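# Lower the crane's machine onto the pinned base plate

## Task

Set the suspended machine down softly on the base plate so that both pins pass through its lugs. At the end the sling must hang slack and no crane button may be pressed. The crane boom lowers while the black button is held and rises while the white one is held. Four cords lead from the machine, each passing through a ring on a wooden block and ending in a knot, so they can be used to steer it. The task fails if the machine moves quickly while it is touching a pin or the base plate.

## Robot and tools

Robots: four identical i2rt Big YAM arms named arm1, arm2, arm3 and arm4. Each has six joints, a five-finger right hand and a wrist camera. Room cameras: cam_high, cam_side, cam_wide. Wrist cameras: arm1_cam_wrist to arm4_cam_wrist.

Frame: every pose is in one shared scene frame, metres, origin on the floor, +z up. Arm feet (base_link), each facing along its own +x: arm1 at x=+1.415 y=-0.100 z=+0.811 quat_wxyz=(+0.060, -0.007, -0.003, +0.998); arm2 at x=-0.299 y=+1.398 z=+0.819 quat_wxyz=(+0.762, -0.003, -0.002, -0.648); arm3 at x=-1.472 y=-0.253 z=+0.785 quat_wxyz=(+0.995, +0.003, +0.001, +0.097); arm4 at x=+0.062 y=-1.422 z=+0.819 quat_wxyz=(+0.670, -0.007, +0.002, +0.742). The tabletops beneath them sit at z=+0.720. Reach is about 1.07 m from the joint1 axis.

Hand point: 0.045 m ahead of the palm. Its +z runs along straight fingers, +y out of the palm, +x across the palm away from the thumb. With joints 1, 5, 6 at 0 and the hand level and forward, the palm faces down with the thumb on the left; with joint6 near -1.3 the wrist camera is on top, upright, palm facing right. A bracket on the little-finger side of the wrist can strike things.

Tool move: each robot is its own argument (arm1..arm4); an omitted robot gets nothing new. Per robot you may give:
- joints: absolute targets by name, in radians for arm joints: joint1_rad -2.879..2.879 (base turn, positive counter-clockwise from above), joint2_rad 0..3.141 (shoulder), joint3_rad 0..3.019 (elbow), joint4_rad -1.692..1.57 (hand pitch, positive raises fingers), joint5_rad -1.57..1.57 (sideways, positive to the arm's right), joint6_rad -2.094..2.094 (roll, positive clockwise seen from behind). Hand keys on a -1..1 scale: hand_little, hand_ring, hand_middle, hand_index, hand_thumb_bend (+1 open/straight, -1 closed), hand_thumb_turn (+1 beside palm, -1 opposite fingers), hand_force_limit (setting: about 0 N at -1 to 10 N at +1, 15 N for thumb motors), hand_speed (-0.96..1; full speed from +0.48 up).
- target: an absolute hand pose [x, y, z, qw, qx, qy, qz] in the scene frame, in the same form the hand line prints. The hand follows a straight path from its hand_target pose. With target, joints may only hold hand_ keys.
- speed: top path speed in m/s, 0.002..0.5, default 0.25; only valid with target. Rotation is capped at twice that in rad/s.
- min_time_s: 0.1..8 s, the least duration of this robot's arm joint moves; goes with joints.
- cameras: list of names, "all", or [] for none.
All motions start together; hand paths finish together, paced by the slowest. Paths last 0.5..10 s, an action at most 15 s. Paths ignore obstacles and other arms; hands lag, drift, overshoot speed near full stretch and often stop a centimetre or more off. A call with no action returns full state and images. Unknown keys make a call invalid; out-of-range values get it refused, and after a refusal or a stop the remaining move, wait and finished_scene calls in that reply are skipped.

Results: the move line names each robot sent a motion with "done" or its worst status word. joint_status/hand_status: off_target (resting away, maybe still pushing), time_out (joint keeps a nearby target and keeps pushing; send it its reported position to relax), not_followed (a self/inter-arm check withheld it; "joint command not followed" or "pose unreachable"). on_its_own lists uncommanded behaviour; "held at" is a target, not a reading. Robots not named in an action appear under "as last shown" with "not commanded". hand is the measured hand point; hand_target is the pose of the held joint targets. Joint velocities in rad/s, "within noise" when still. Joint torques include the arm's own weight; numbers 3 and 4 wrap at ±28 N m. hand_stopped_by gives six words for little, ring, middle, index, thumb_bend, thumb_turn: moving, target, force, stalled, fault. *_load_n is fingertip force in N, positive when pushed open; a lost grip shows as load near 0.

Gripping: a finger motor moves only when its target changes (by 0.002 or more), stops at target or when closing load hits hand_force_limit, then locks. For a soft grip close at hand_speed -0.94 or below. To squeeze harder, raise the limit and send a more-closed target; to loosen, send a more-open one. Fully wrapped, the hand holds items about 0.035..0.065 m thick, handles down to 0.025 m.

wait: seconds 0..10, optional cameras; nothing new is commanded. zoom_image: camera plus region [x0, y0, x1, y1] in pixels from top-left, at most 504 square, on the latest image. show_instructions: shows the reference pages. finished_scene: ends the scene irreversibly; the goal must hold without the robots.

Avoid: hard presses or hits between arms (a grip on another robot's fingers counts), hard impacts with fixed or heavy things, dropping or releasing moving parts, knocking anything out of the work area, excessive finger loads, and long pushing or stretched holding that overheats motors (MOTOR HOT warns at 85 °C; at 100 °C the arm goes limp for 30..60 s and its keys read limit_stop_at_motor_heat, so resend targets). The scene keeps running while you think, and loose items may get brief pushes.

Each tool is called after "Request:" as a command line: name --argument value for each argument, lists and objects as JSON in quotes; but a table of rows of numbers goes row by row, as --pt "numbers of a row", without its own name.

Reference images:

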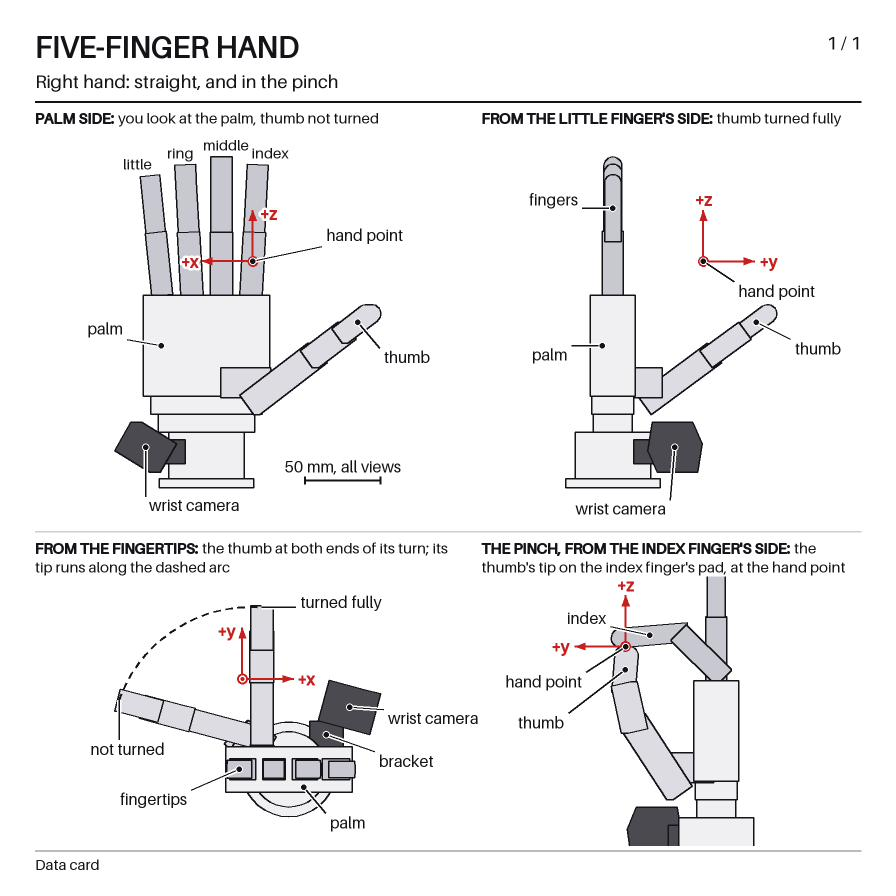

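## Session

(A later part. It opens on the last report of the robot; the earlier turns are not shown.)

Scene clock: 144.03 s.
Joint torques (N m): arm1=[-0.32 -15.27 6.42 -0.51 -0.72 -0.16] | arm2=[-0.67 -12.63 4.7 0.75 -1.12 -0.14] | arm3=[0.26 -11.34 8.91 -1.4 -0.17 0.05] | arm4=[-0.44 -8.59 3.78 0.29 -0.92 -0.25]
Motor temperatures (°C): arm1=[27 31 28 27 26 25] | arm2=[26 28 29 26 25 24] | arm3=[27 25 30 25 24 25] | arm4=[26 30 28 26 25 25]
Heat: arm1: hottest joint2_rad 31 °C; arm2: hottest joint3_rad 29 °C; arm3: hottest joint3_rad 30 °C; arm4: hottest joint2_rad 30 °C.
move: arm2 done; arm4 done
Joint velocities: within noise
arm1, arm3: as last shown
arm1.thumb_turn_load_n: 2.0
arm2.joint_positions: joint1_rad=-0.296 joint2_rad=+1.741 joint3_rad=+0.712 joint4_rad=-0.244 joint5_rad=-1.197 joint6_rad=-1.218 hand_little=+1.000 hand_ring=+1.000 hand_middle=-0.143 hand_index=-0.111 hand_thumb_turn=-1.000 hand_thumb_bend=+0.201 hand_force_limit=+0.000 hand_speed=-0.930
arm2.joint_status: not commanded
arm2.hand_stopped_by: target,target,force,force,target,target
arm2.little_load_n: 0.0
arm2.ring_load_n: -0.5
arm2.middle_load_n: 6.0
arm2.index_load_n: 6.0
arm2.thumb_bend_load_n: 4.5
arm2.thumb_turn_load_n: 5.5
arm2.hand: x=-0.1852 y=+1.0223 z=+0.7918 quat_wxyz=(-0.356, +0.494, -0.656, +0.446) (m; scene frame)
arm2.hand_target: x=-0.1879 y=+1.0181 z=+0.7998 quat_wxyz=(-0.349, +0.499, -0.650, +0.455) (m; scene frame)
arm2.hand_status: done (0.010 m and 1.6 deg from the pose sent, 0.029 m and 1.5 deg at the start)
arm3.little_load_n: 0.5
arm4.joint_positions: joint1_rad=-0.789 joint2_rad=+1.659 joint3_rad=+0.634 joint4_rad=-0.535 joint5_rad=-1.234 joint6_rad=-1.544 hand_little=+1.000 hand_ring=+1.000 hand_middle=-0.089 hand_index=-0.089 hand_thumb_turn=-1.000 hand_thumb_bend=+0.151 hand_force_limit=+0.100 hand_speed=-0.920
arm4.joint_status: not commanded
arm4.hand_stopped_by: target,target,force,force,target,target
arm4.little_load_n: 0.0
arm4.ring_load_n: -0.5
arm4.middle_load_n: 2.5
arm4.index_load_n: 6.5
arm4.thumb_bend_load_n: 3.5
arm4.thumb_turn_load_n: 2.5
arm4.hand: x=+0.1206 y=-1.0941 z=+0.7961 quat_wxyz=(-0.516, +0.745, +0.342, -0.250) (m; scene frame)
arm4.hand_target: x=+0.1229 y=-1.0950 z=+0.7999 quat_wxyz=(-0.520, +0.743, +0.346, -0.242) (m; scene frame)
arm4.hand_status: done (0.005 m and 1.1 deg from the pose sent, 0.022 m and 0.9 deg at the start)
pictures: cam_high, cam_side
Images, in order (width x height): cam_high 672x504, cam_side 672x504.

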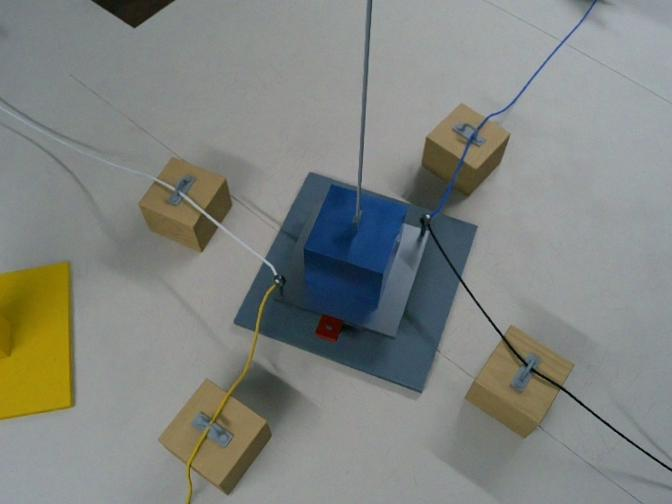

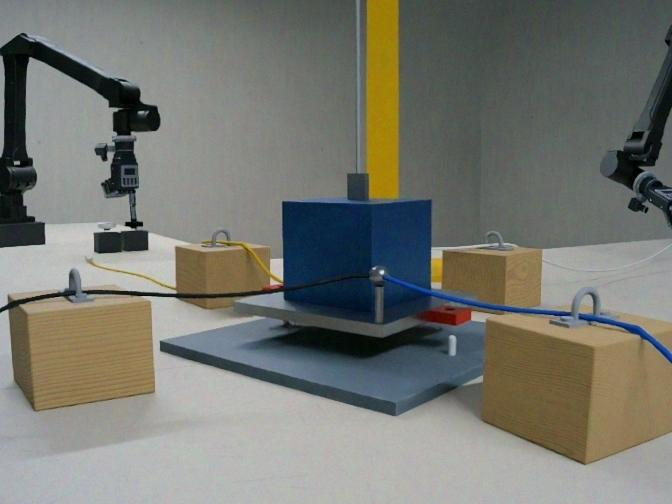

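Request:
move --arm1 '{"target": [1.03, 0.006, 0.80, -0.2195, 0.3135, 0.7568, -0.5299], "speed": 0.06}' --cameras '["cam_high", "cam_side"]'

Request:
zoom_image --camera "cam_high" --region '[220, 160, 490, 400]'

Request:
zoom_image --camera "cam_side" --region '[220, 230, 500, 420]'

Scene clock: 148.23 s.
Joint torques (N m): arm1=[-0.26 -13.8 4.07 0.83 -0.65 0.19] | arm2=[-0.67 -12.57 4.7 0.75 -1.11 -0.14] | arm3=[0.26 -11.22 8.91 -1.4 -0.16 0.05] | arm4=[-0.38 -8.59 3.78 0.23 -0.91 -0.23]
Motor temperatures (°C): arm1=[27 31 28 27 26 25] | arm2=[26 28 29 26 25 24] | arm3=[27 25 30 25 24 25] | arm4=[26 30 27 26 25 25]
Heat: arm1: hottest joint2_rad 31 °C; arm2: hottest joint3_rad 29 °C; arm3: hottest joint3_rad 30 °C; arm4: hottest joint2_rad 30 °C.
move: arm1 done
Joint velocities: within noise
arm1.joint_positions: joint1_rad=-0.565 joint2_rad=+1.720 joint3_rad=+0.756 joint4_rad=-0.373 joint5_rad=-1.225 joint6_rad=-1.318 hand_little=+1.000 hand_ring=+1.000 hand_middle=-0.037 hand_index=+0.100 hand_thumb_turn=-1.000 hand_thumb_bend=+0.150 hand_force_limit=+0.200 hand_speed=-0.900
arm1.joint_status: not commanded
arm1.hand_stopped_by: target,target,force,target,target,target
arm1.little_load_n: 0.0
arm1.ring_load_n: -0.5
arm1.middle_load_n: 6.5
arm1.index_load_n: -0.5
arm1.thumb_bend_load_n: 2.5
arm1.thumb_turn_load_n: 2.0
arm1.hand: x=+1.0295 y=+0.0019 z=+0.7944 quat_wxyz=(-0.211, +0.311, +0.758, -0.533) (m; scene frame)
arm1.hand_target: x=+1.0300 y=+0.0059 z=+0.7999 quat_wxyz=(-0.219, +0.313, +0.757, -0.530) (m; scene frame)
arm1.hand_status: done (0.007 m and 1.1 deg from the pose sent, 0.037 m and 14.3 deg at the start)
arm2, arm3, arm4: as last shown
arm2.ring_load_n: 0.0
arm3.little_load_n: 0.0
arm4.ring_load_n: 0.0
arm4.index_load_n: 7.0
arm4.hand: x=+0.1206 y=-1.0941 z=+0.7961 quat_wxyz=(-0.516, +0.744, +0.342, -0.250) (m; scene frame)
pictures: cam_high, cam_side
Images, in order (width x height): cam_high 672x504, cam_side 672x504.

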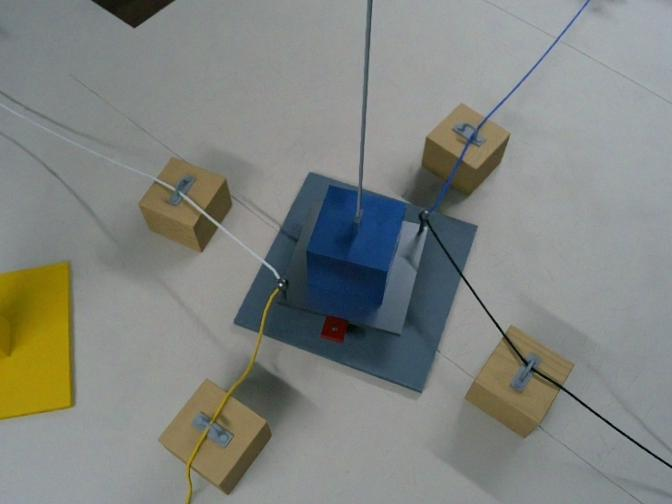

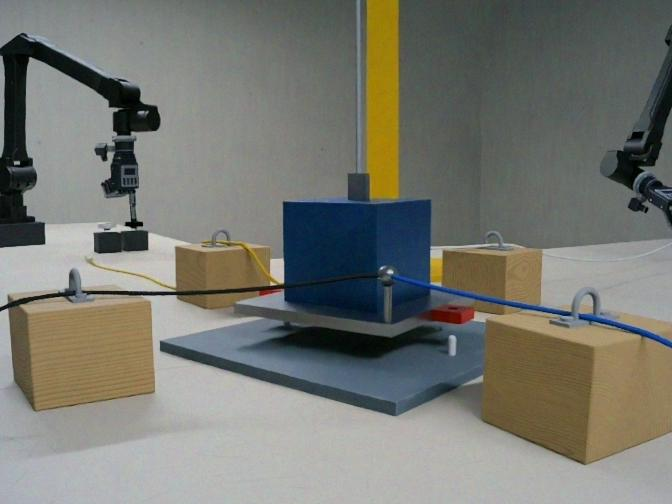

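Scaled by 1.867 from the camera's 672x504 image, which has a finer 960x720 frame.

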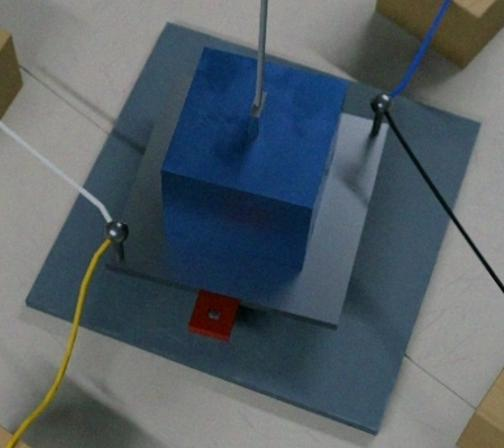

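Scaled by 1.800 from the camera's 672x504 image, which has a finer 960x720 frame.

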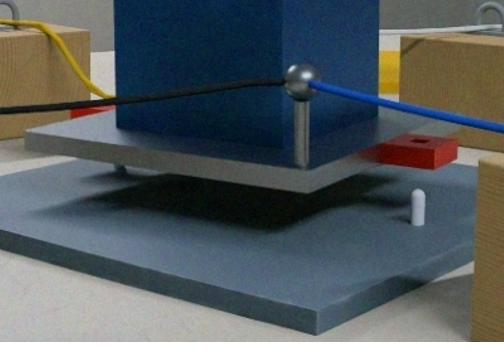

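Request:
move --arm1 '{"target": [1.055, 0.006, 0.80, -0.2195, 0.3135, 0.7568, -0.5299], "speed": 0.05}' --arm2 '{"target": [-0.192, 1.040, 0.80, 0.3492, -0.4987, 0.6499, -0.4551], "speed": 0.05}' --arm4 '{"target": [0.124, -1.113, 0.80, 0.5198, -0.7424, -0.3462, 0.2424], "speed": 0.05}' --cameras '["cam_high", "cam_side"]'

Request:
zoom_image --camera "cam_high" --region '[220, 160, 490, 400]'

Request:
zoom_image --camera "cam_side" --region '[220, 230, 500, 420]'

Scene clock: 150.40 s.
Joint torques (N m): arm1=[0.09 -12.51 4.25 0.08 -0.69 -0.09] | arm2=[-0.67 -11.81 4.37 0.66 -1.12 -0.09] | arm3=[0.26 -11.22 8.92 -1.39 -0.17 0.05] | arm4=[-0.44 -7.94 3.44 0.29 -0.81 -0.17]
Motor temperatures (°C): arm1=[27 31 28 27 26 25] | arm2=[26 28 29 26 25 24] | arm3=[27 25 30 25 24 25] | arm4=[26 30 27 26 25 25]
Heat: arm1: hottest joint2_rad 31 °C; arm2: hottest joint3_rad 29 °C; arm3: hottest joint3_rad 30 °C; arm4: hottest joint2_rad 30 °C.
move: arm1 done; arm2 done; arm4 done
Joint velocities: within noise
arm1.joint_positions: joint1_rad=-0.611 joint2_rad=+1.690 joint3_rad=+0.724 joint4_rad=-0.465 joint5_rad=-1.233 joint6_rad=-1.425 hand_little=+1.000 hand_ring=+1.000 hand_middle=-0.038 hand_index=+0.100 hand_thumb_turn=-1.000 hand_thumb_bend=+0.149 hand_force_limit=+0.200 hand_speed=-0.900
arm1.joint_status: not commanded
arm1.hand_stopped_by: target,target,force,target,target,target
arm1.little_load_n: 0.0
arm1.ring_load_n: 0.0
arm1.middle_load_n: 0.0
arm1.index_load_n: 0.0
arm1.thumb_bend_load_n: 0.0
arm1.thumb_turn_load_n: 0.0
arm1.hand: x=+1.0524 y=+0.0039 z=+0.7967 quat_wxyz=(-0.216, +0.312, +0.757, -0.532) (m; scene frame)
arm1.hand_target: x=+1.0549 y=+0.0060 z=+0.8000 quat_wxyz=(-0.220, +0.314, +0.757, -0.530) (m; scene frame)
arm1.hand_status: done (0.005 m and 0.5 deg from the pose sent, 0.026 m and 1.1 deg at the start)
arm2.joint_positions: joint1_rad=-0.316 joint2_rad=+1.705 joint3_rad=+0.665 joint4_rad=-0.280 joint5_rad=-1.203 joint6_rad=-1.279 hand_little=+1.000 hand_ring=+1.000 hand_middle=-0.143 hand_index=-0.111 hand_thumb_turn=-1.000 hand_thumb_bend=+0.201 hand_force_limit=+0.000 hand_speed=-0.930
arm2.joint_status: not commanded
arm2.hand_stopped_by: target,target,force,force,target,target
arm2.little_load_n: 0.0
arm2.ring_load_n: 0.0
arm2.middle_load_n: 5.5
arm2.index_load_n: 6.5
arm2.thumb_bend_load_n: 5.0
arm2.thumb_turn_load_n: 4.0
arm2.hand: x=-0.1896 y=+1.0421 z=+0.7932 quat_wxyz=(-0.353, +0.498, -0.653, +0.449) (m; scene frame)
arm2.hand_target: x=-0.1919 y=+1.0401 z=+0.7999 quat_wxyz=(-0.349, +0.499, -0.650, +0.455) (m; scene frame)
arm2.hand_status: done (0.008 m and 0.9 deg from the pose sent, 0.021 m and 1.5 deg at the start)
arm3: as last shown
arm3.index_load_n: 0.0
arm4.joint_positions: joint1_rad=-0.827 joint2_rad=+1.648 joint3_rad=+0.625 joint4_rad=-0.643 joint5_rad=-1.235 joint6_rad=-1.671 hand_little=+1.000 hand_ring=+1.000 hand_middle=-0.089 hand_index=-0.089 hand_thumb_turn=-1.000 hand_thumb_bend=+0.151 hand_force_limit=+0.100 hand_speed=-0.920
arm4.joint_status: not commanded
arm4.hand_stopped_by: target,target,force,force,target,target
arm4.little_load_n: 0.0
arm4.ring_load_n: 0.0
arm4.middle_load_n: 2.5
arm4.index_load_n: 7.0
arm4.thumb_bend_load_n: 3.5
arm4.thumb_turn_load_n: 2.5
arm4.hand: x=+0.1229 y=-1.1098 z=+0.7980 quat_wxyz=(-0.519, +0.742, +0.346, -0.246) (m; scene frame)
arm4.hand_target: x=+0.1240 y=-1.1129 z=+0.7999 quat_wxyz=(-0.520, +0.742, +0.346, -0.242) (m; scene frame)
arm4.hand_status: done (0.004 m and 0.5 deg from the pose sent, 0.020 m and 1.1 deg at the start)
pictures: cam_high, cam_side
Images, in order (width x height): cam_high 672x504, cam_side 672x504.

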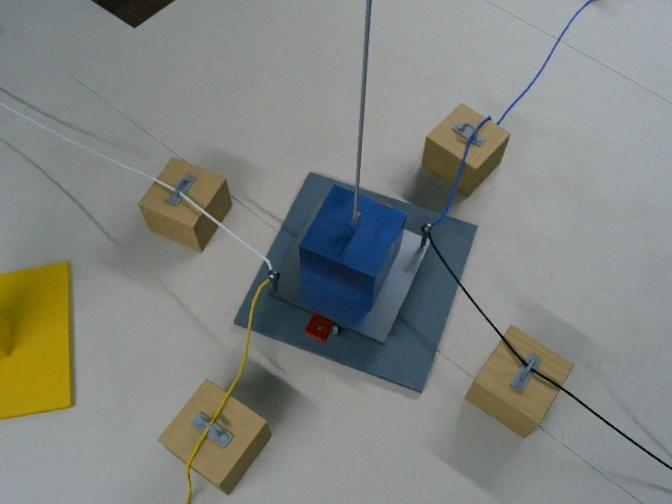

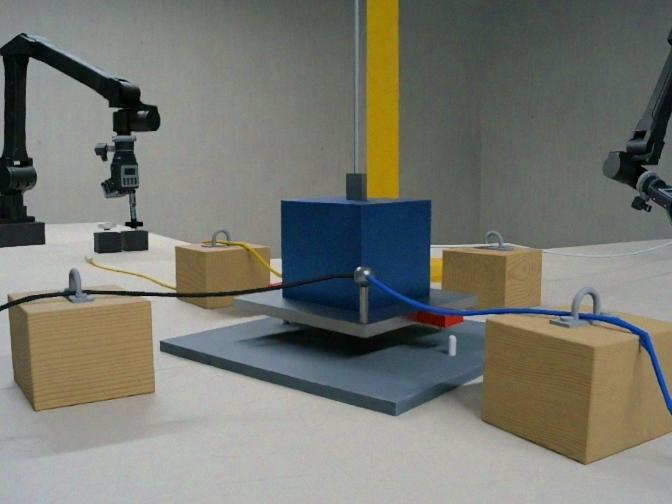

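Scaled by 1.867 from the camera's 672x504 image, which has a finer 960x720 frame.

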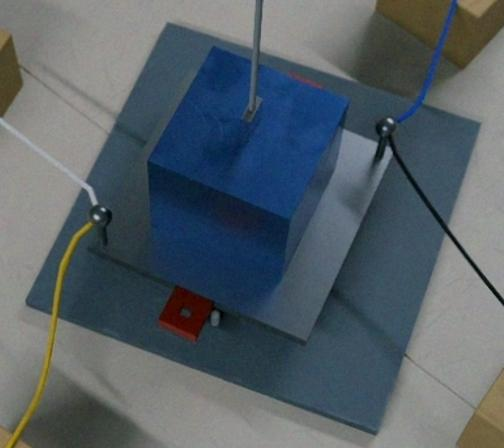

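Scaled by 1.800 from the camera's 672x504 image, which has a finer 960x720 frame.

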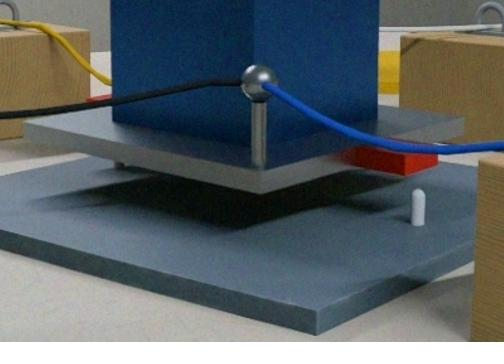

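Request:
move --cameras '["arm1_cam_wrist", "arm2_cam_wrist", "cam_wide"]'

Request:
zoom_image --camera "cam_wide" --region '[140, 160, 320, 290]'

Scene clock: 150.77 s.
Joint torques (N m): arm1=[-0.21 -12.22 4.27 -0.02 -0.68 -0.06] | arm2=[-0.67 -11.75 4.37 0.66 -1.12 -0.09] | arm3=[0.21 -11.22 8.92 -1.39 -0.17 0.05] | arm4=[-0.5 -8 3.49 0.09 -0.81 -0.18]
Motor temperatures (°C): arm1=[27 31 28 27 26 25] | arm2=[26 28 29 26 25 24] | arm3=[27 25 30 25 24 25] | arm4=[26 30 27 26 25 25]
Heat: arm1: hottest joint2_rad 31 °C; arm2: hottest joint3_rad 29 °C; arm3: hottest joint3_rad 30 °C; arm4: hottest joint2_rad 30 °C.
Joint velocities: within noise
arm1.joint_positions: joint1_rad=-0.611 joint2_rad=+1.690 joint3_rad=+0.724 joint4_rad=-0.465 joint5_rad=-1.233 joint6_rad=-1.425 hand_little=+1.000 hand_ring=+1.000 hand_middle=-0.038 hand_index=+0.100 hand_thumb_turn=-1.000 hand_thumb_bend=+0.149 hand_force_limit=+0.200 hand_speed=-0.900
arm1.joint_status: not commanded
arm1.hand_stopped_by: target,target,force,target,target,target
arm1.little_load_n: 0.0
arm1.ring_load_n: 0.0
arm1.middle_load_n: 0.0
arm1.index_load_n: 0.0
arm1.thumb_bend_load_n: 0.0
arm1.thumb_turn_load_n: 0.0
arm1.hand: x=+1.0524 y=+0.0039 z=+0.7967 quat_wxyz=(-0.216, +0.312, +0.757, -0.532) (m; scene frame)
arm1.hand_target: x=+1.0549 y=+0.0060 z=+0.8000 quat_wxyz=(-0.220, +0.314, +0.757, -0.530) (m; scene frame)
arm1.hand_status: done (0.005 m and 0.5 deg from the pose sent, 0.026 m and 1.1 deg at the start)
arm2.joint_positions: joint1_rad=-0.316 joint2_rad=+1.705 joint3_rad=+0.665 joint4_rad=-0.280 joint5_rad=-1.203 joint6_rad=-1.279 hand_little=+1.000 hand_ring=+1.000 hand_middle=-0.143 hand_index=-0.111 hand_thumb_turn=-1.000 hand_thumb_bend=+0.201 hand_force_limit=+0.000 hand_speed=-0.930
arm2.joint_status: not commanded
arm2.hand_stopped_by: target,target,force,force,target,target
arm2.little_load_n: 0.0
arm2.ring_load_n: 0.0
arm2.middle_load_n: 5.5
arm2.index_load_n: 6.0
arm2.thumb_bend_load_n: 5.0
arm2.thumb_turn_load_n: 4.0
arm2.hand: x=-0.1896 y=+1.0421 z=+0.7932 quat_wxyz=(-0.353, +0.498, -0.653, +0.449) (m; scene frame)
arm2.hand_target: x=-0.1919 y=+1.0401 z=+0.7999 quat_wxyz=(-0.349, +0.499, -0.650, +0.455) (m; scene frame)
arm2.hand_status: done (0.008 m and 0.9 deg from the pose sent, 0.021 m and 1.5 deg at the start)
arm3.joint_positions: joint1_rad=+0.405 joint2_rad=+1.607 joint3_rad=+1.179 joint4_rad=-1.128 joint5_rad=+0.007 joint6_rad=-0.072 hand_little=-1.000 hand_ring=-1.000 hand_middle=-1.000 hand_index=+1.000 hand_thumb_turn=+1.000 hand_thumb_bend=+1.000 hand_force_limit=+0.000 hand_speed=+0.200
arm3.joint_status: not commanded
arm3.hand_stopped_by: target,target,target,target,target,target
arm3.little_load_n: 0.0
arm3.ring_load_n: 0.0
arm3.middle_load_n: 0.0
arm3.index_load_n: 0.5
arm3.thumb_bend_load_n: 0.0
arm3.thumb_turn_load_n: 0.0
arm3.hand: x=-1.1611 y=-0.0119 z=+0.8647 quat_wxyz=(-0.007, +0.900, -0.435, +0.005) (m; scene frame)
arm3.hand_target: x=-1.1580 y=-0.0120 z=+0.8680 quat_wxyz=(+0.000, +0.899, -0.438, +0.000) (m; scene frame)
arm3.hand_status: not commanded
arm4.joint_positions: joint1_rad=-0.827 joint2_rad=+1.648 joint3_rad=+0.625 joint4_rad=-0.644 joint5_rad=-1.235 joint6_rad=-1.671 hand_little=+1.000 hand_ring=+1.000 hand_middle=-0.089 hand_index=-0.089 hand_thumb_turn=-1.000 hand_thumb_bend=+0.151 hand_force_limit=+0.100 hand_speed=-0.920
arm4.joint_status: not commanded
arm4.hand_stopped_by: target,target,force,force,target,target
arm4.little_load_n: 0.0
arm4.ring_load_n: 0.0
arm4.middle_load_n: 3.0
arm4.index_load_n: 7.0
arm4.thumb_bend_load_n: 3.5
arm4.thumb_turn_load_n: 2.5
arm4.hand: x=+0.1229 y=-1.1099 z=+0.7981 quat_wxyz=(-0.519, +0.742, +0.346, -0.247) (m; scene frame)
arm4.hand_target: x=+0.1240 y=-1.1129 z=+0.7999 quat_wxyz=(-0.520, +0.743, +0.346, -0.242) (m; scene frame)
arm4.hand_status: done (0.004 m and 0.5 deg from the pose sent, 0.020 m and 1.1 deg at the start)
pictures: arm1_cam_wrist, arm2_cam_wrist, cam_wide
Images, in order (width x height): arm1_cam_wrist 616x616, arm2_cam_wrist 616x616, cam_wide 672x504.

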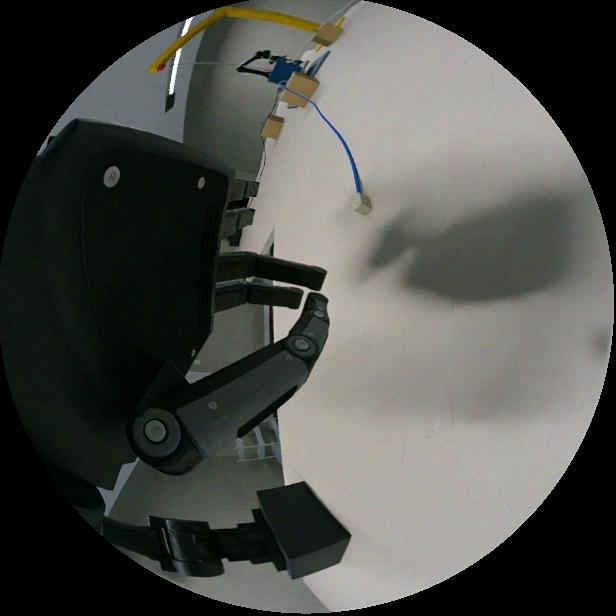

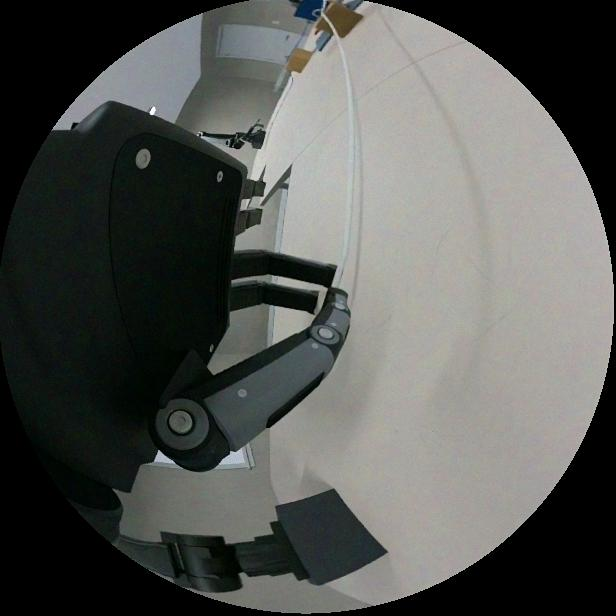

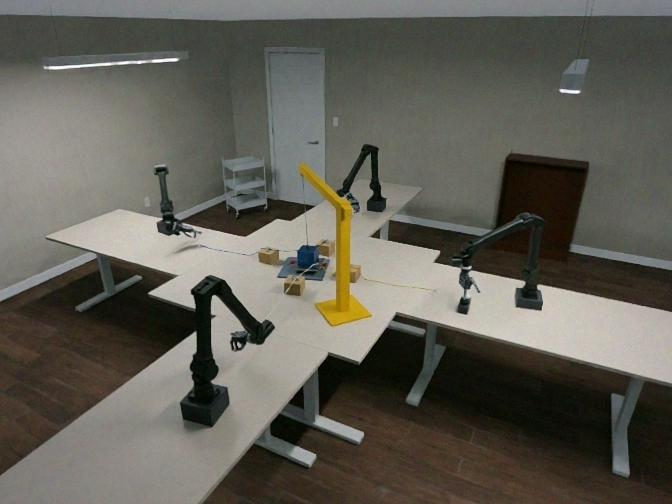

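Scaled by 2.800 from the camera's 672x504 image, which has a finer 960x720 frame.

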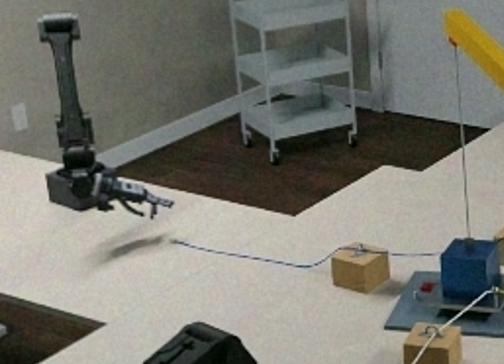

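Request:
move --arm1 '{"target": [0.953, 0.003, 0.80, -0.2195, 0.3135, 0.7568, -0.5299], "speed": 0.15, "joints": {"hand_middle": 0.45, "hand_index": 0.45, "hand_thumb_bend": 0.3, "hand_speed": -0.5}}' --cameras '["arm1_cam_wrist", "cam_high"]'

Scene clock: 157.50 s.
Joint torques (N m): arm1=[0.73 -12.51 7.27 1.32 -0.55 0.17] | arm2=[-0.73 -11.75 4.37 0.66 -1.12 -0.1] | arm3=[0.32 -11.22 8.91 -1.4 -0.17 0.05] | arm4=[-0.5 -7.88 3.48 0.1 -0.8 -0.17]
Motor temperatures (°C): arm1=[27 31 28 27 26 25] | arm2=[26 27 29 26 25 24] | arm3=[27 25 30 25 24 25] | arm4=[26 30 27 26 25 25]
Heat: arm1: hottest joint2_rad 31 °C; arm2: hottest joint3_rad 29 °C; arm3: hottest joint3_rad 30 °C; arm4: hottest joint2_rad 30 °C.
move: arm1 off_target
Joint velocities: within noise
arm1.joint_positions: joint1_rad=-0.461 joint2_rad=+1.783 joint3_rad=+0.837 joint4_rad=-0.121 joint5_rad=-1.178 joint6_rad=-1.018 hand_little=+1.000 hand_ring=+1.000 hand_middle=+0.450 hand_index=+0.450 hand_thumb_turn=-1.000 hand_thumb_bend=+0.300 hand_force_limit=+0.200 hand_speed=-0.500
arm1.joint_status: all done
arm1.hand_stopped_by: target,target,target,target,target,target
arm1.little_load_n: 0.0
arm1.ring_load_n: 0.0
arm1.middle_load_n: 0.0
arm1.index_load_n: 0.0
arm1.thumb_bend_load_n: 0.0
arm1.thumb_turn_load_n: 0.0
arm1.hand: x=+0.9661 y=-0.0036 z=+0.7958 quat_wxyz=(-0.210, +0.319, +0.756, -0.531) (m; scene frame)
arm1.hand_target: x=+0.9533 y=+0.0030 z=+0.8004 quat_wxyz=(-0.220, +0.313, +0.757, -0.530) (m; scene frame)
arm1.hand_status: off_target (0.015 m and 1.2 deg from the pose sent, 0.100 m and 0.5 deg at the start)
arm2, arm3, arm4: as last shown
arm2.middle_load_n: 5.0
arm2.index_load_n: 6.5
arm3.middle_load_n: -0.5
pictures: arm1_cam_wrist, cam_high
Images, in order (width x height): arm1_cam_wrist 616x616, cam_high 672x504.

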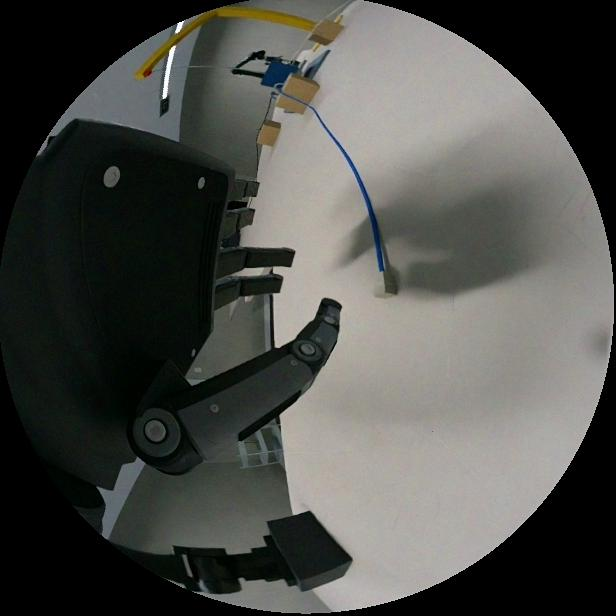

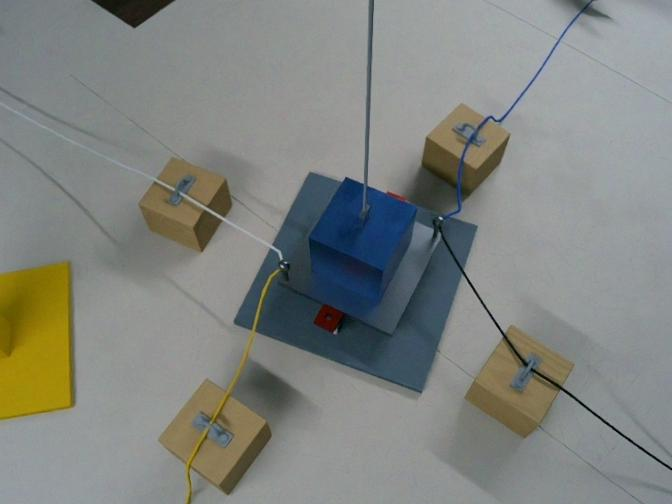

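Request:
move --arm1 '{"target": [0.948, 0.008, 0.760, -0.2195, 0.3135, 0.7568, -0.5299], "speed": 0.1}' --cameras '["arm1_cam_wrist", "cam_high"]'

Scene clock: 159.63 s.
Joint torques (N m): arm1=[0.62 -13.98 7.21 1.37 -0.62 0.07] | arm2=[-0.73 -11.75 4.36 0.66 -1.12 -0.09] | arm3=[0.21 -11.22 8.9 -1.37 -0.17 0.05] | arm4=[-0.5 -8 3.45 0.13 -0.81 -0.19]
Motor temperatures (°C): arm1=[27 31 28 27 26 25] | arm2=[26 27 29 26 25 24] | arm3=[27 25 30 25 24 25] | arm4=[26 30 27 26 25 25]
Heat: arm1: hottest joint2_rad 31 °C; arm2: hottest joint3_rad 29 °C; arm3: hottest joint3_rad 30 °C; arm4: hottest joint2_rad 30 °C.
move: arm1 off_target
Joint velocities: within noise
arm1.joint_positions: joint1_rad=-0.461 joint2_rad=+1.901 joint3_rad=+0.842 joint4_rad=-0.028 joint5_rad=-1.178 joint6_rad=-1.017 hand_little=+1.000 hand_ring=+1.000 hand_middle=+0.450 hand_index=+0.450 hand_thumb_turn=-1.000 hand_thumb_bend=+0.300 hand_force_limit=+0.200 hand_speed=-0.500
arm1.joint_status: not commanded
arm1.hand_stopped_by: target,target,target,target,target,target
arm1.little_load_n: 0.0
arm1.ring_load_n: 0.0
arm1.middle_load_n: 0.0
arm1.index_load_n: 0.0
arm1.thumb_bend_load_n: 0.0
arm1.thumb_turn_load_n: 0.0
arm1.hand: x=+0.9662 y=-0.0030 z=+0.7521 quat_wxyz=(-0.202, +0.324, +0.755, -0.533) (m; scene frame)
arm1.hand_target: x=+0.9486 y=+0.0079 z=+0.7607 quat_wxyz=(-0.220, +0.313, +0.757, -0.530) (m; scene frame)
arm1.hand_status: off_target (0.023 m and 2.4 deg from the pose sent, 0.042 m and 1.3 deg at the start)
arm2, arm3, arm4: as last shown
arm2.thumb_bend_load_n: 4.5
arm3.little_load_n: 0.5
arm3.middle_load_n: 0.0
arm3.index_load_n: 0.0
arm3.thumb_bend_load_n: -0.5
pictures: arm1_cam_wrist, cam_high
Images, in order (width x height): arm1_cam_wrist 616x616, cam_high 672x504.

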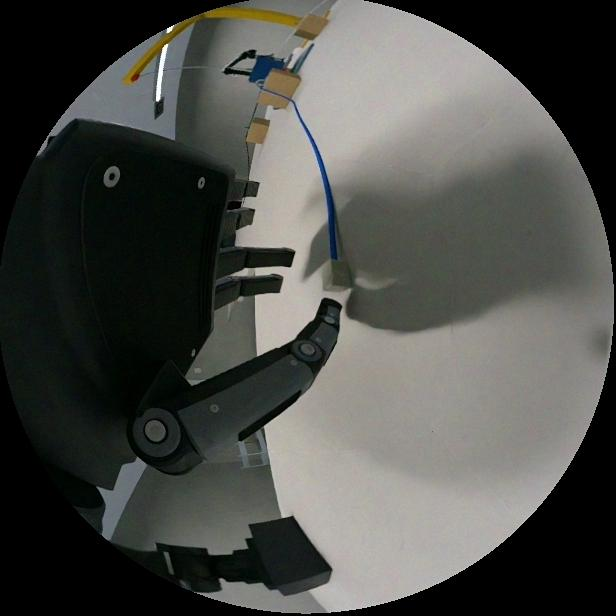

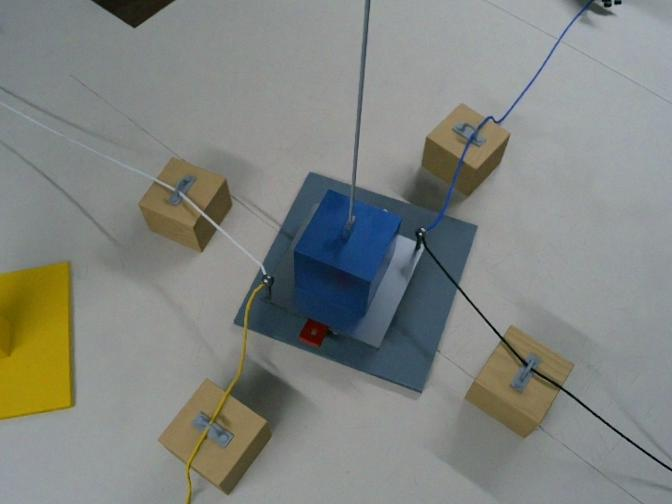

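Request:
move --arm1 '{"target": [0.932, 0.013, 0.760, -0.2195, 0.3135, 0.7568, -0.5299], "speed": 0.1}' --cameras '["arm1_cam_wrist", "cam_high"]'

Scene clock: 161.70 s.
Joint torques (N m): arm1=[1.08 -14.04 7.32 1.31 -0.56 0.09] | arm2=[-0.67 -11.75 4.38 0.66 -1.12 -0.09] | arm3=[0.26 -11.22 8.88 -1.4 -0.17 0.04] | arm4=[-0.5 -8.23 3.47 0.12 -0.8 -0.19]
Motor temperatures (°C): arm1=[27 31 28 27 26 25] | arm2=[26 27 29 26 25 24] | arm3=[27 25 30 25 24 25] | arm4=[26 30 27 26 25 25]
Heat: arm1: hottest joint2_rad 31 °C; arm2: hottest joint3_rad 29 °C; arm3: hottest joint3_rad 30 °C; arm4: hottest joint2_rad 30 °C.
move: arm1 off_target
Joint velocities: within noise
arm1.joint_positions: joint1_rad=-0.459 joint2_rad=+1.916 joint3_rad=+0.889 joint4_rad=-0.028 joint5_rad=-1.174 joint6_rad=-1.000 hand_little=+1.000 hand_ring=+1.000 hand_middle=+0.450 hand_index=+0.450 hand_thumb_turn=-1.000 hand_thumb_bend=+0.300 hand_force_limit=+0.200 hand_speed=-0.500
arm1.joint_status: not commanded
arm1.hand_stopped_by: target,target,target,target,target,target
arm1.little_load_n: 0.0
arm1.ring_load_n: 0.0
arm1.middle_load_n: 0.0
arm1.index_load_n: 0.0
arm1.thumb_bend_load_n: 0.0
arm1.thumb_turn_load_n: 0.0
arm1.hand: x=+0.9486 y=+0.0075 z=+0.7560 quat_wxyz=(-0.210, +0.322, +0.755, -0.531) (m; scene frame)
arm1.hand_target: x=+0.9325 y=+0.0128 z=+0.7605 quat_wxyz=(-0.219, +0.313, +0.757, -0.530) (m; scene frame)
arm1.hand_status: off_target (0.018 m and 1.5 deg from the pose sent, 0.039 m and 2.4 deg at the start)
arm2, arm3, arm4: as last shown
arm2.middle_load_n: 5.5
arm2.thumb_bend_load_n: 5.0
arm3.index_load_n: 0.5
arm3.thumb_bend_load_n: 0.0
pictures: arm1_cam_wrist, cam_high
Images, in order (width x height): arm1_cam_wrist 616x616, cam_high 672x504.

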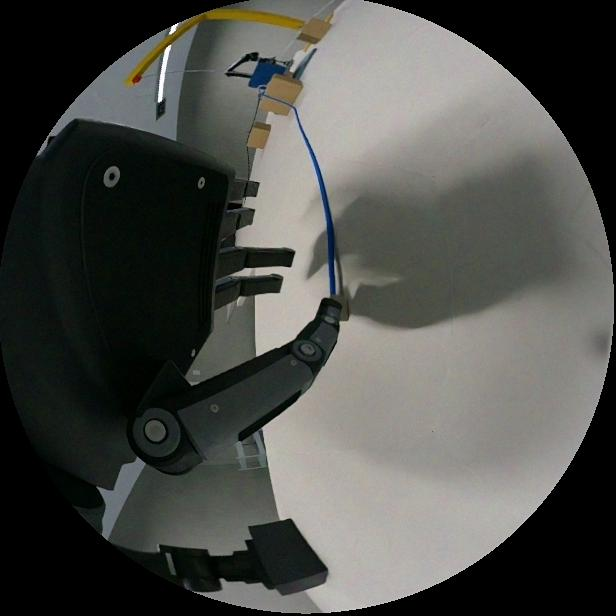

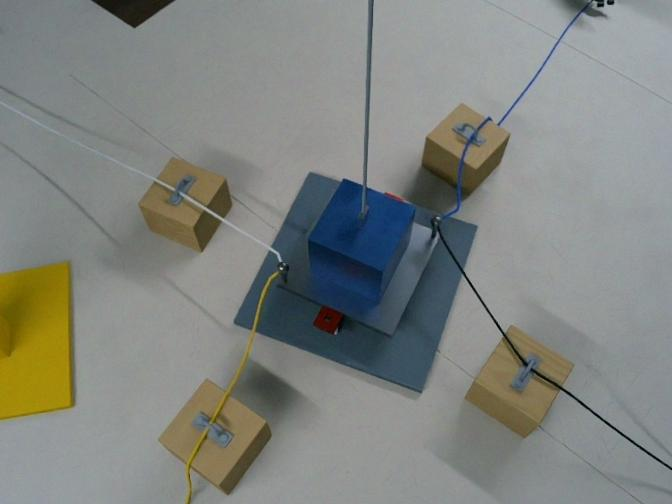

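Request:
move --arm1 '{"target": [0.944, 0.004, 0.742, -0.2195, 0.3135, 0.7568, -0.5299], "speed": 0.06}' --cameras '["arm1_cam_wrist"]'

Request:
zoom_image --camera "arm1_cam_wrist" --region '[200, 200, 440, 420]'

Scene clock: 164.03 s.
Joint torques (N m): arm1=[1.14 -14.15 3.7 1.4 -0.56 0.11] | arm2=[-0.73 -11.75 4.37 0.68 -1.12 -0.09] | arm3=[0.21 -11.22 8.9 -1.39 -0.17 0.05] | arm4=[-0.5 -8 3.44 0.13 -0.81 -0.17]
Motor temperatures (°C): arm1=[27 31 28 27 26 25] | arm2=[26 27 29 26 25 24] | arm3=[27 25 30 25 24 25] | arm4=[26 30 27 26 25 25]
Heat: arm1: hottest joint2_rad 31 °C; arm2: hottest joint3_rad 29 °C; arm3: hottest joint3_rad 30 °C; arm4: hottest joint2_rad 30 °C.
move: arm1 done
Joint velocities: within noise
arm1.joint_positions: joint1_rad=-0.456 joint2_rad=+1.943 joint3_rad=+0.889 joint4_rad=+0.047 joint5_rad=-1.172 joint6_rad=-0.994 hand_little=+1.000 hand_ring=+1.000 hand_middle=+0.450 hand_index=+0.450 hand_thumb_turn=-1.000 hand_thumb_bend=+0.300 hand_force_limit=+0.200 hand_speed=-0.500
arm1.joint_status: not commanded
arm1.hand_stopped_by: target,target,target,target,target,target
arm1.little_load_n: 0.0
arm1.ring_load_n: 0.0
arm1.middle_load_n: 0.0
arm1.index_load_n: 0.0
arm1.thumb_bend_load_n: 0.0
arm1.thumb_turn_load_n: 0.0
arm1.hand: x=+0.9411 y=+0.0109 z=+0.7475 quat_wxyz=(-0.227, +0.310, +0.758, -0.528) (m; scene frame)
arm1.hand_target: x=+0.9441 y=+0.0042 z=+0.7421 quat_wxyz=(-0.219, +0.313, +0.757, -0.530) (m; scene frame)
arm1.hand_status: done (0.009 m and 0.9 deg from the pose sent, 0.015 m and 1.5 deg at the start)
arm2, arm3, arm4: as last shown
arm3.little_load_n: 0.0
arm4.middle_load_n: 2.5
pictures: arm1_cam_wrist
Images, in order (width x height): arm1_cam_wrist 616x616.

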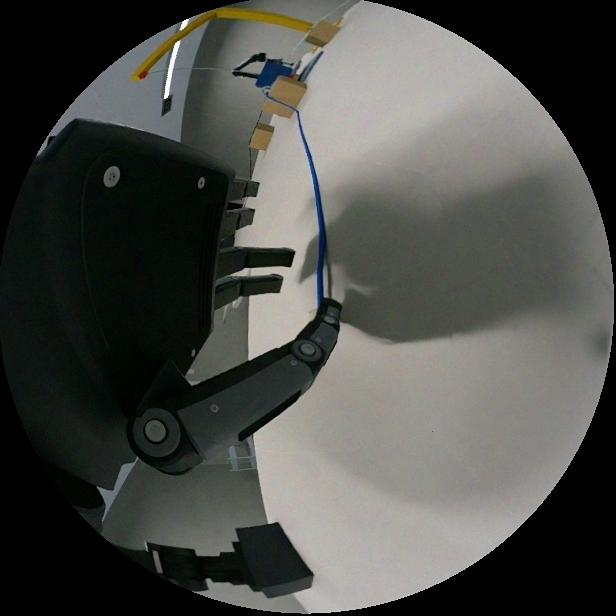

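Scaled by 2.100 from the camera's 616x616 image, which has a finer 880x880 frame.

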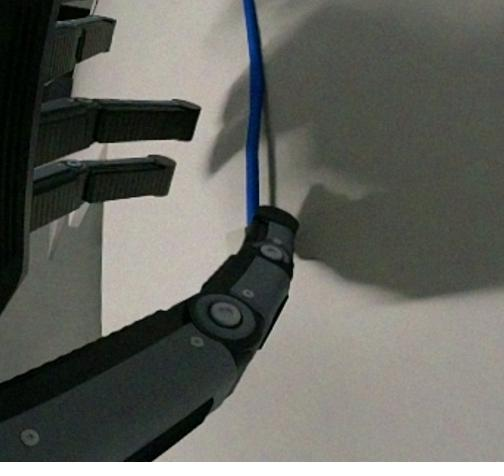

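Request:
move --arm1 '{"target": [0.960, -0.007, 0.733, -0.2195, 0.3135, 0.7568, -0.5299], "speed": 0.06}' --cameras '["arm1_cam_wrist", "cam_high"]'

Request:
zoom_image --camera "arm1_cam_wrist" --region '[200, 200, 440, 420]'

Scene clock: 166.53 s.
Joint torques (N m): arm1=[1.14 -13.98 2.77 1.09 -0.4 0.13] | arm2=[-0.73 -11.69 4.37 0.65 -1.12 -0.09] | arm3=[0.21 -11.34 8.92 -1.36 -0.17 0.05] | arm4=[-0.38 -7.94 3.52 0.14 -0.8 -0.18]
Motor temperatures (°C): arm1=[27 31 28 27 26 25] | arm2=[26 27 29 26 25 24] | arm3=[27 25 30 25 24 25] | arm4=[26 30 27 26 25 25]
Heat: arm1: hottest joint2_rad 31 °C; arm2: hottest joint3_rad 29 °C; arm3: hottest joint3_rad 30 °C; arm4: hottest joint2_rad 30 °C.
move: arm1 off_target
Joint velocities: within noise
arm1.joint_positions: joint1_rad=-0.455 joint2_rad=+1.943 joint3_rad=+0.841 joint4_rad=+0.117 joint5_rad=-1.176 joint6_rad=-0.989 hand_little=+1.000 hand_ring=+1.000 hand_middle=+0.450 hand_index=+0.450 hand_thumb_turn=-1.000 hand_thumb_bend=+0.299 hand_force_limit=+0.200 hand_speed=-0.500
arm1.joint_status: not commanded
arm1.hand_stopped_by: target,target,target,target,target,target
arm1.little_load_n: 0.0
arm1.ring_load_n: 0.0
arm1.middle_load_n: 0.0
arm1.index_load_n: 0.0
arm1.thumb_bend_load_n: -2.5
arm1.thumb_turn_load_n: -1.5
arm1.hand: x=+0.9516 y=+0.0030 z=+0.7406 quat_wxyz=(-0.233, +0.304, +0.758, -0.528) (m; scene frame)
arm1.hand_target: x=+0.9601 y=-0.0068 z=+0.7332 quat_wxyz=(-0.219, +0.313, +0.757, -0.530) (m; scene frame)
arm1.hand_status: off_target (0.015 m and 1.9 deg from the pose sent, 0.030 m and 0.9 deg at the start)
arm2, arm3, arm4: as last shown
arm2.little_load_n: -0.5
arm2.ring_load_n: -0.5
arm4.middle_load_n: 3.0
pictures: arm1_cam_wrist, cam_high
Images, in order (width x height): arm1_cam_wrist 616x616, cam_high 672x504.

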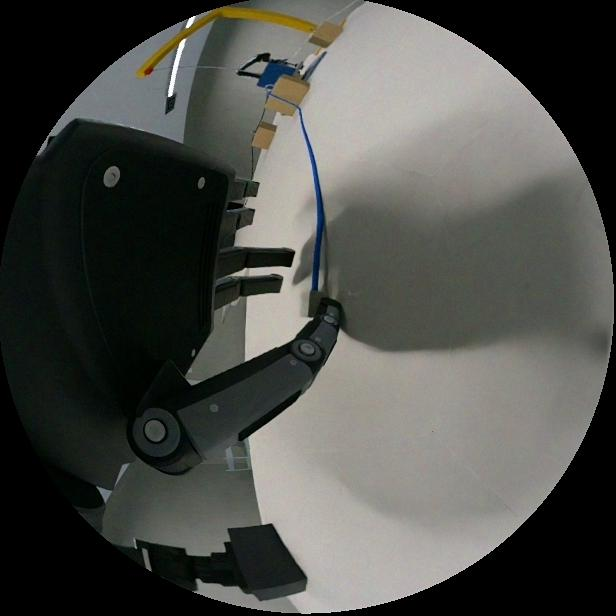

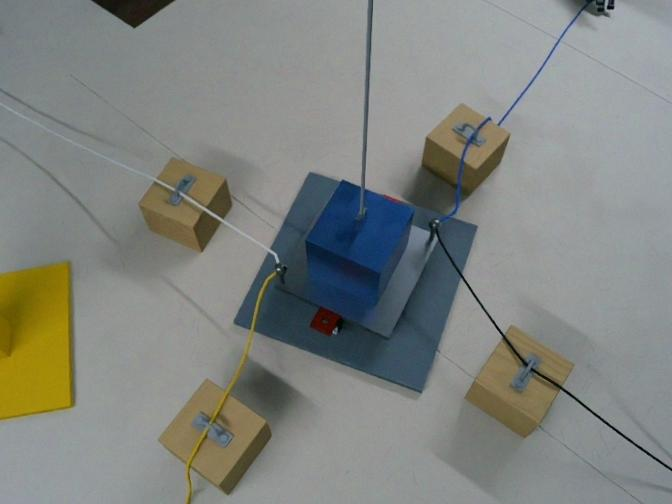

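Scaled by 2.100 from the camera's 616x616 image, which has a finer 880x880 frame.

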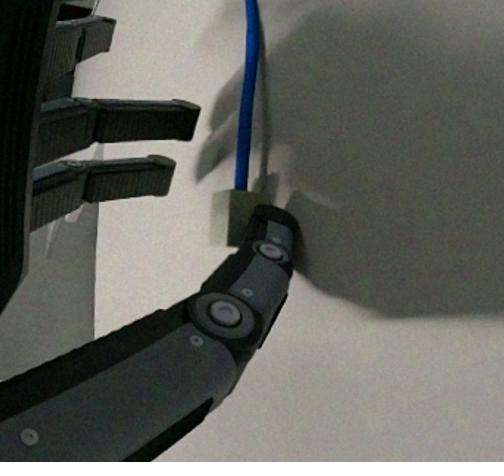

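Request:
move --arm1 '{"target": [0.962, -0.022, 0.737, -0.2195, 0.3135, 0.7568, -0.5299], "speed": 0.06}' --cameras '["arm1_cam_wrist", "cam_high"]'

Request:
zoom_image --camera "arm1_cam_wrist" --region '[200, 200, 440, 420]'

Scene clock: 168.70 s.
Joint torques (N m): arm1=[2.14 -14.33 2.54 1.01 -0.47 0.25] | arm2=[-0.67 -11.75 4.37 0.65 -1.12 -0.09] | arm3=[0.26 -11.28 8.92 -1.39 -0.17 0.04] | arm4=[-0.5 -8 3.45 0.12 -0.79 -0.18]
Motor temperatures (°C): arm1=[27 31 28 27 26 25] | arm2=[26 27 29 26 25 24] | arm3=[27 26 30 25 24 25] | arm4=[26 30 27 26 25 25]
Heat: arm1: hottest joint2_rad 31 °C; arm2: hottest joint3_rad 29 °C; arm3: hottest joint3_rad 30 °C; arm4: hottest joint2_rad 30 °C.
move: arm1 off_target
Joint velocities: within noise
arm1.joint_positions: joint1_rad=-0.438 joint2_rad=+1.929 joint3_rad=+0.804 joint4_rad=+0.186 joint5_rad=-1.157 joint6_rad=-0.945 hand_little=+1.000 hand_ring=+1.000 hand_middle=+0.450 hand_index=+0.450 hand_thumb_turn=-1.000 hand_thumb_bend=+0.299 hand_force_limit=+0.200 hand_speed=-0.500
arm1.joint_status: not commanded
arm1.hand_stopped_by: target,target,target,target,target,target
arm1.little_load_n: 0.0
arm1.ring_load_n: 0.0
arm1.middle_load_n: 0.0
arm1.index_load_n: 0.0
arm1.thumb_bend_load_n: -1.0
arm1.thumb_turn_load_n: -2.5
arm1.hand: x=+0.9542 y=-0.0063 z=+0.7406 quat_wxyz=(-0.238, +0.306, +0.758, -0.524) (m; scene frame)
arm1.hand_target: x=+0.9621 y=-0.0217 z=+0.7371 quat_wxyz=(-0.219, +0.313, +0.757, -0.530) (m; scene frame)
arm1.hand_status: off_target (0.018 m and 2.3 deg from the pose sent, 0.027 m and 1.9 deg at the start)
arm2, arm3, arm4: as last shown
arm2.little_load_n: 0.0
arm2.ring_load_n: 0.0
arm2.thumb_bend_load_n: 4.5
arm3.middle_load_n: 0.5
arm4.middle_load_n: 2.5
arm4.index_load_n: 6.5
pictures: arm1_cam_wrist, cam_high
Images, in order (width x height): arm1_cam_wrist 616x616, cam_high 672x504.

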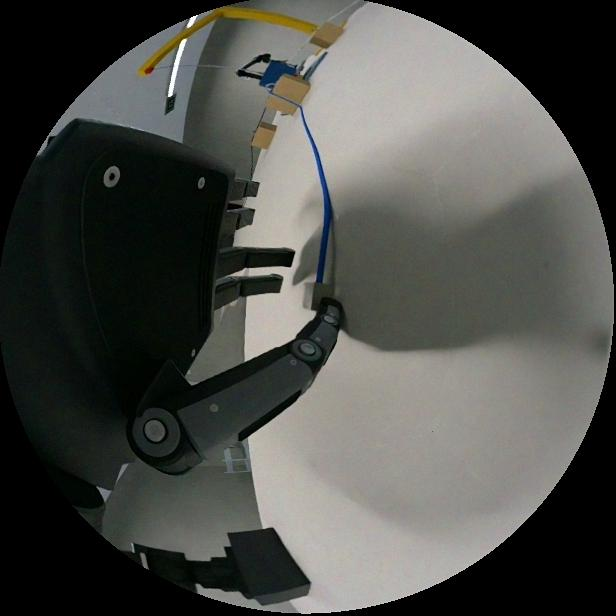

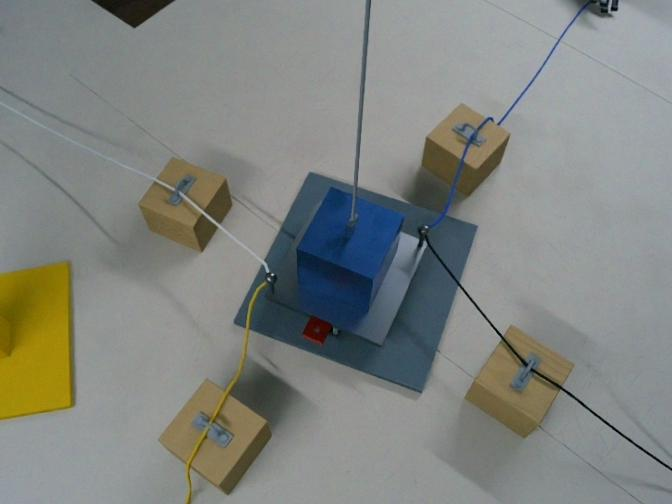

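Scaled by 2.100 from the camera's 616x616 image, which has a finer 880x880 frame.

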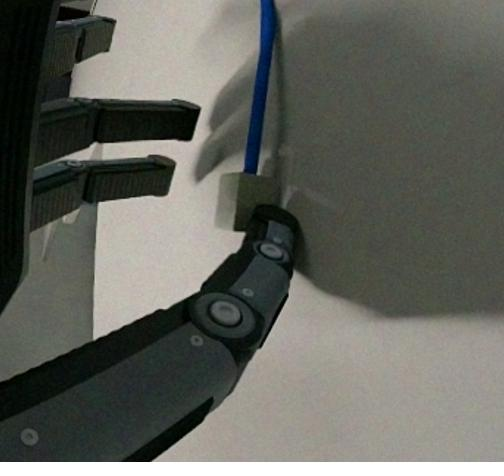

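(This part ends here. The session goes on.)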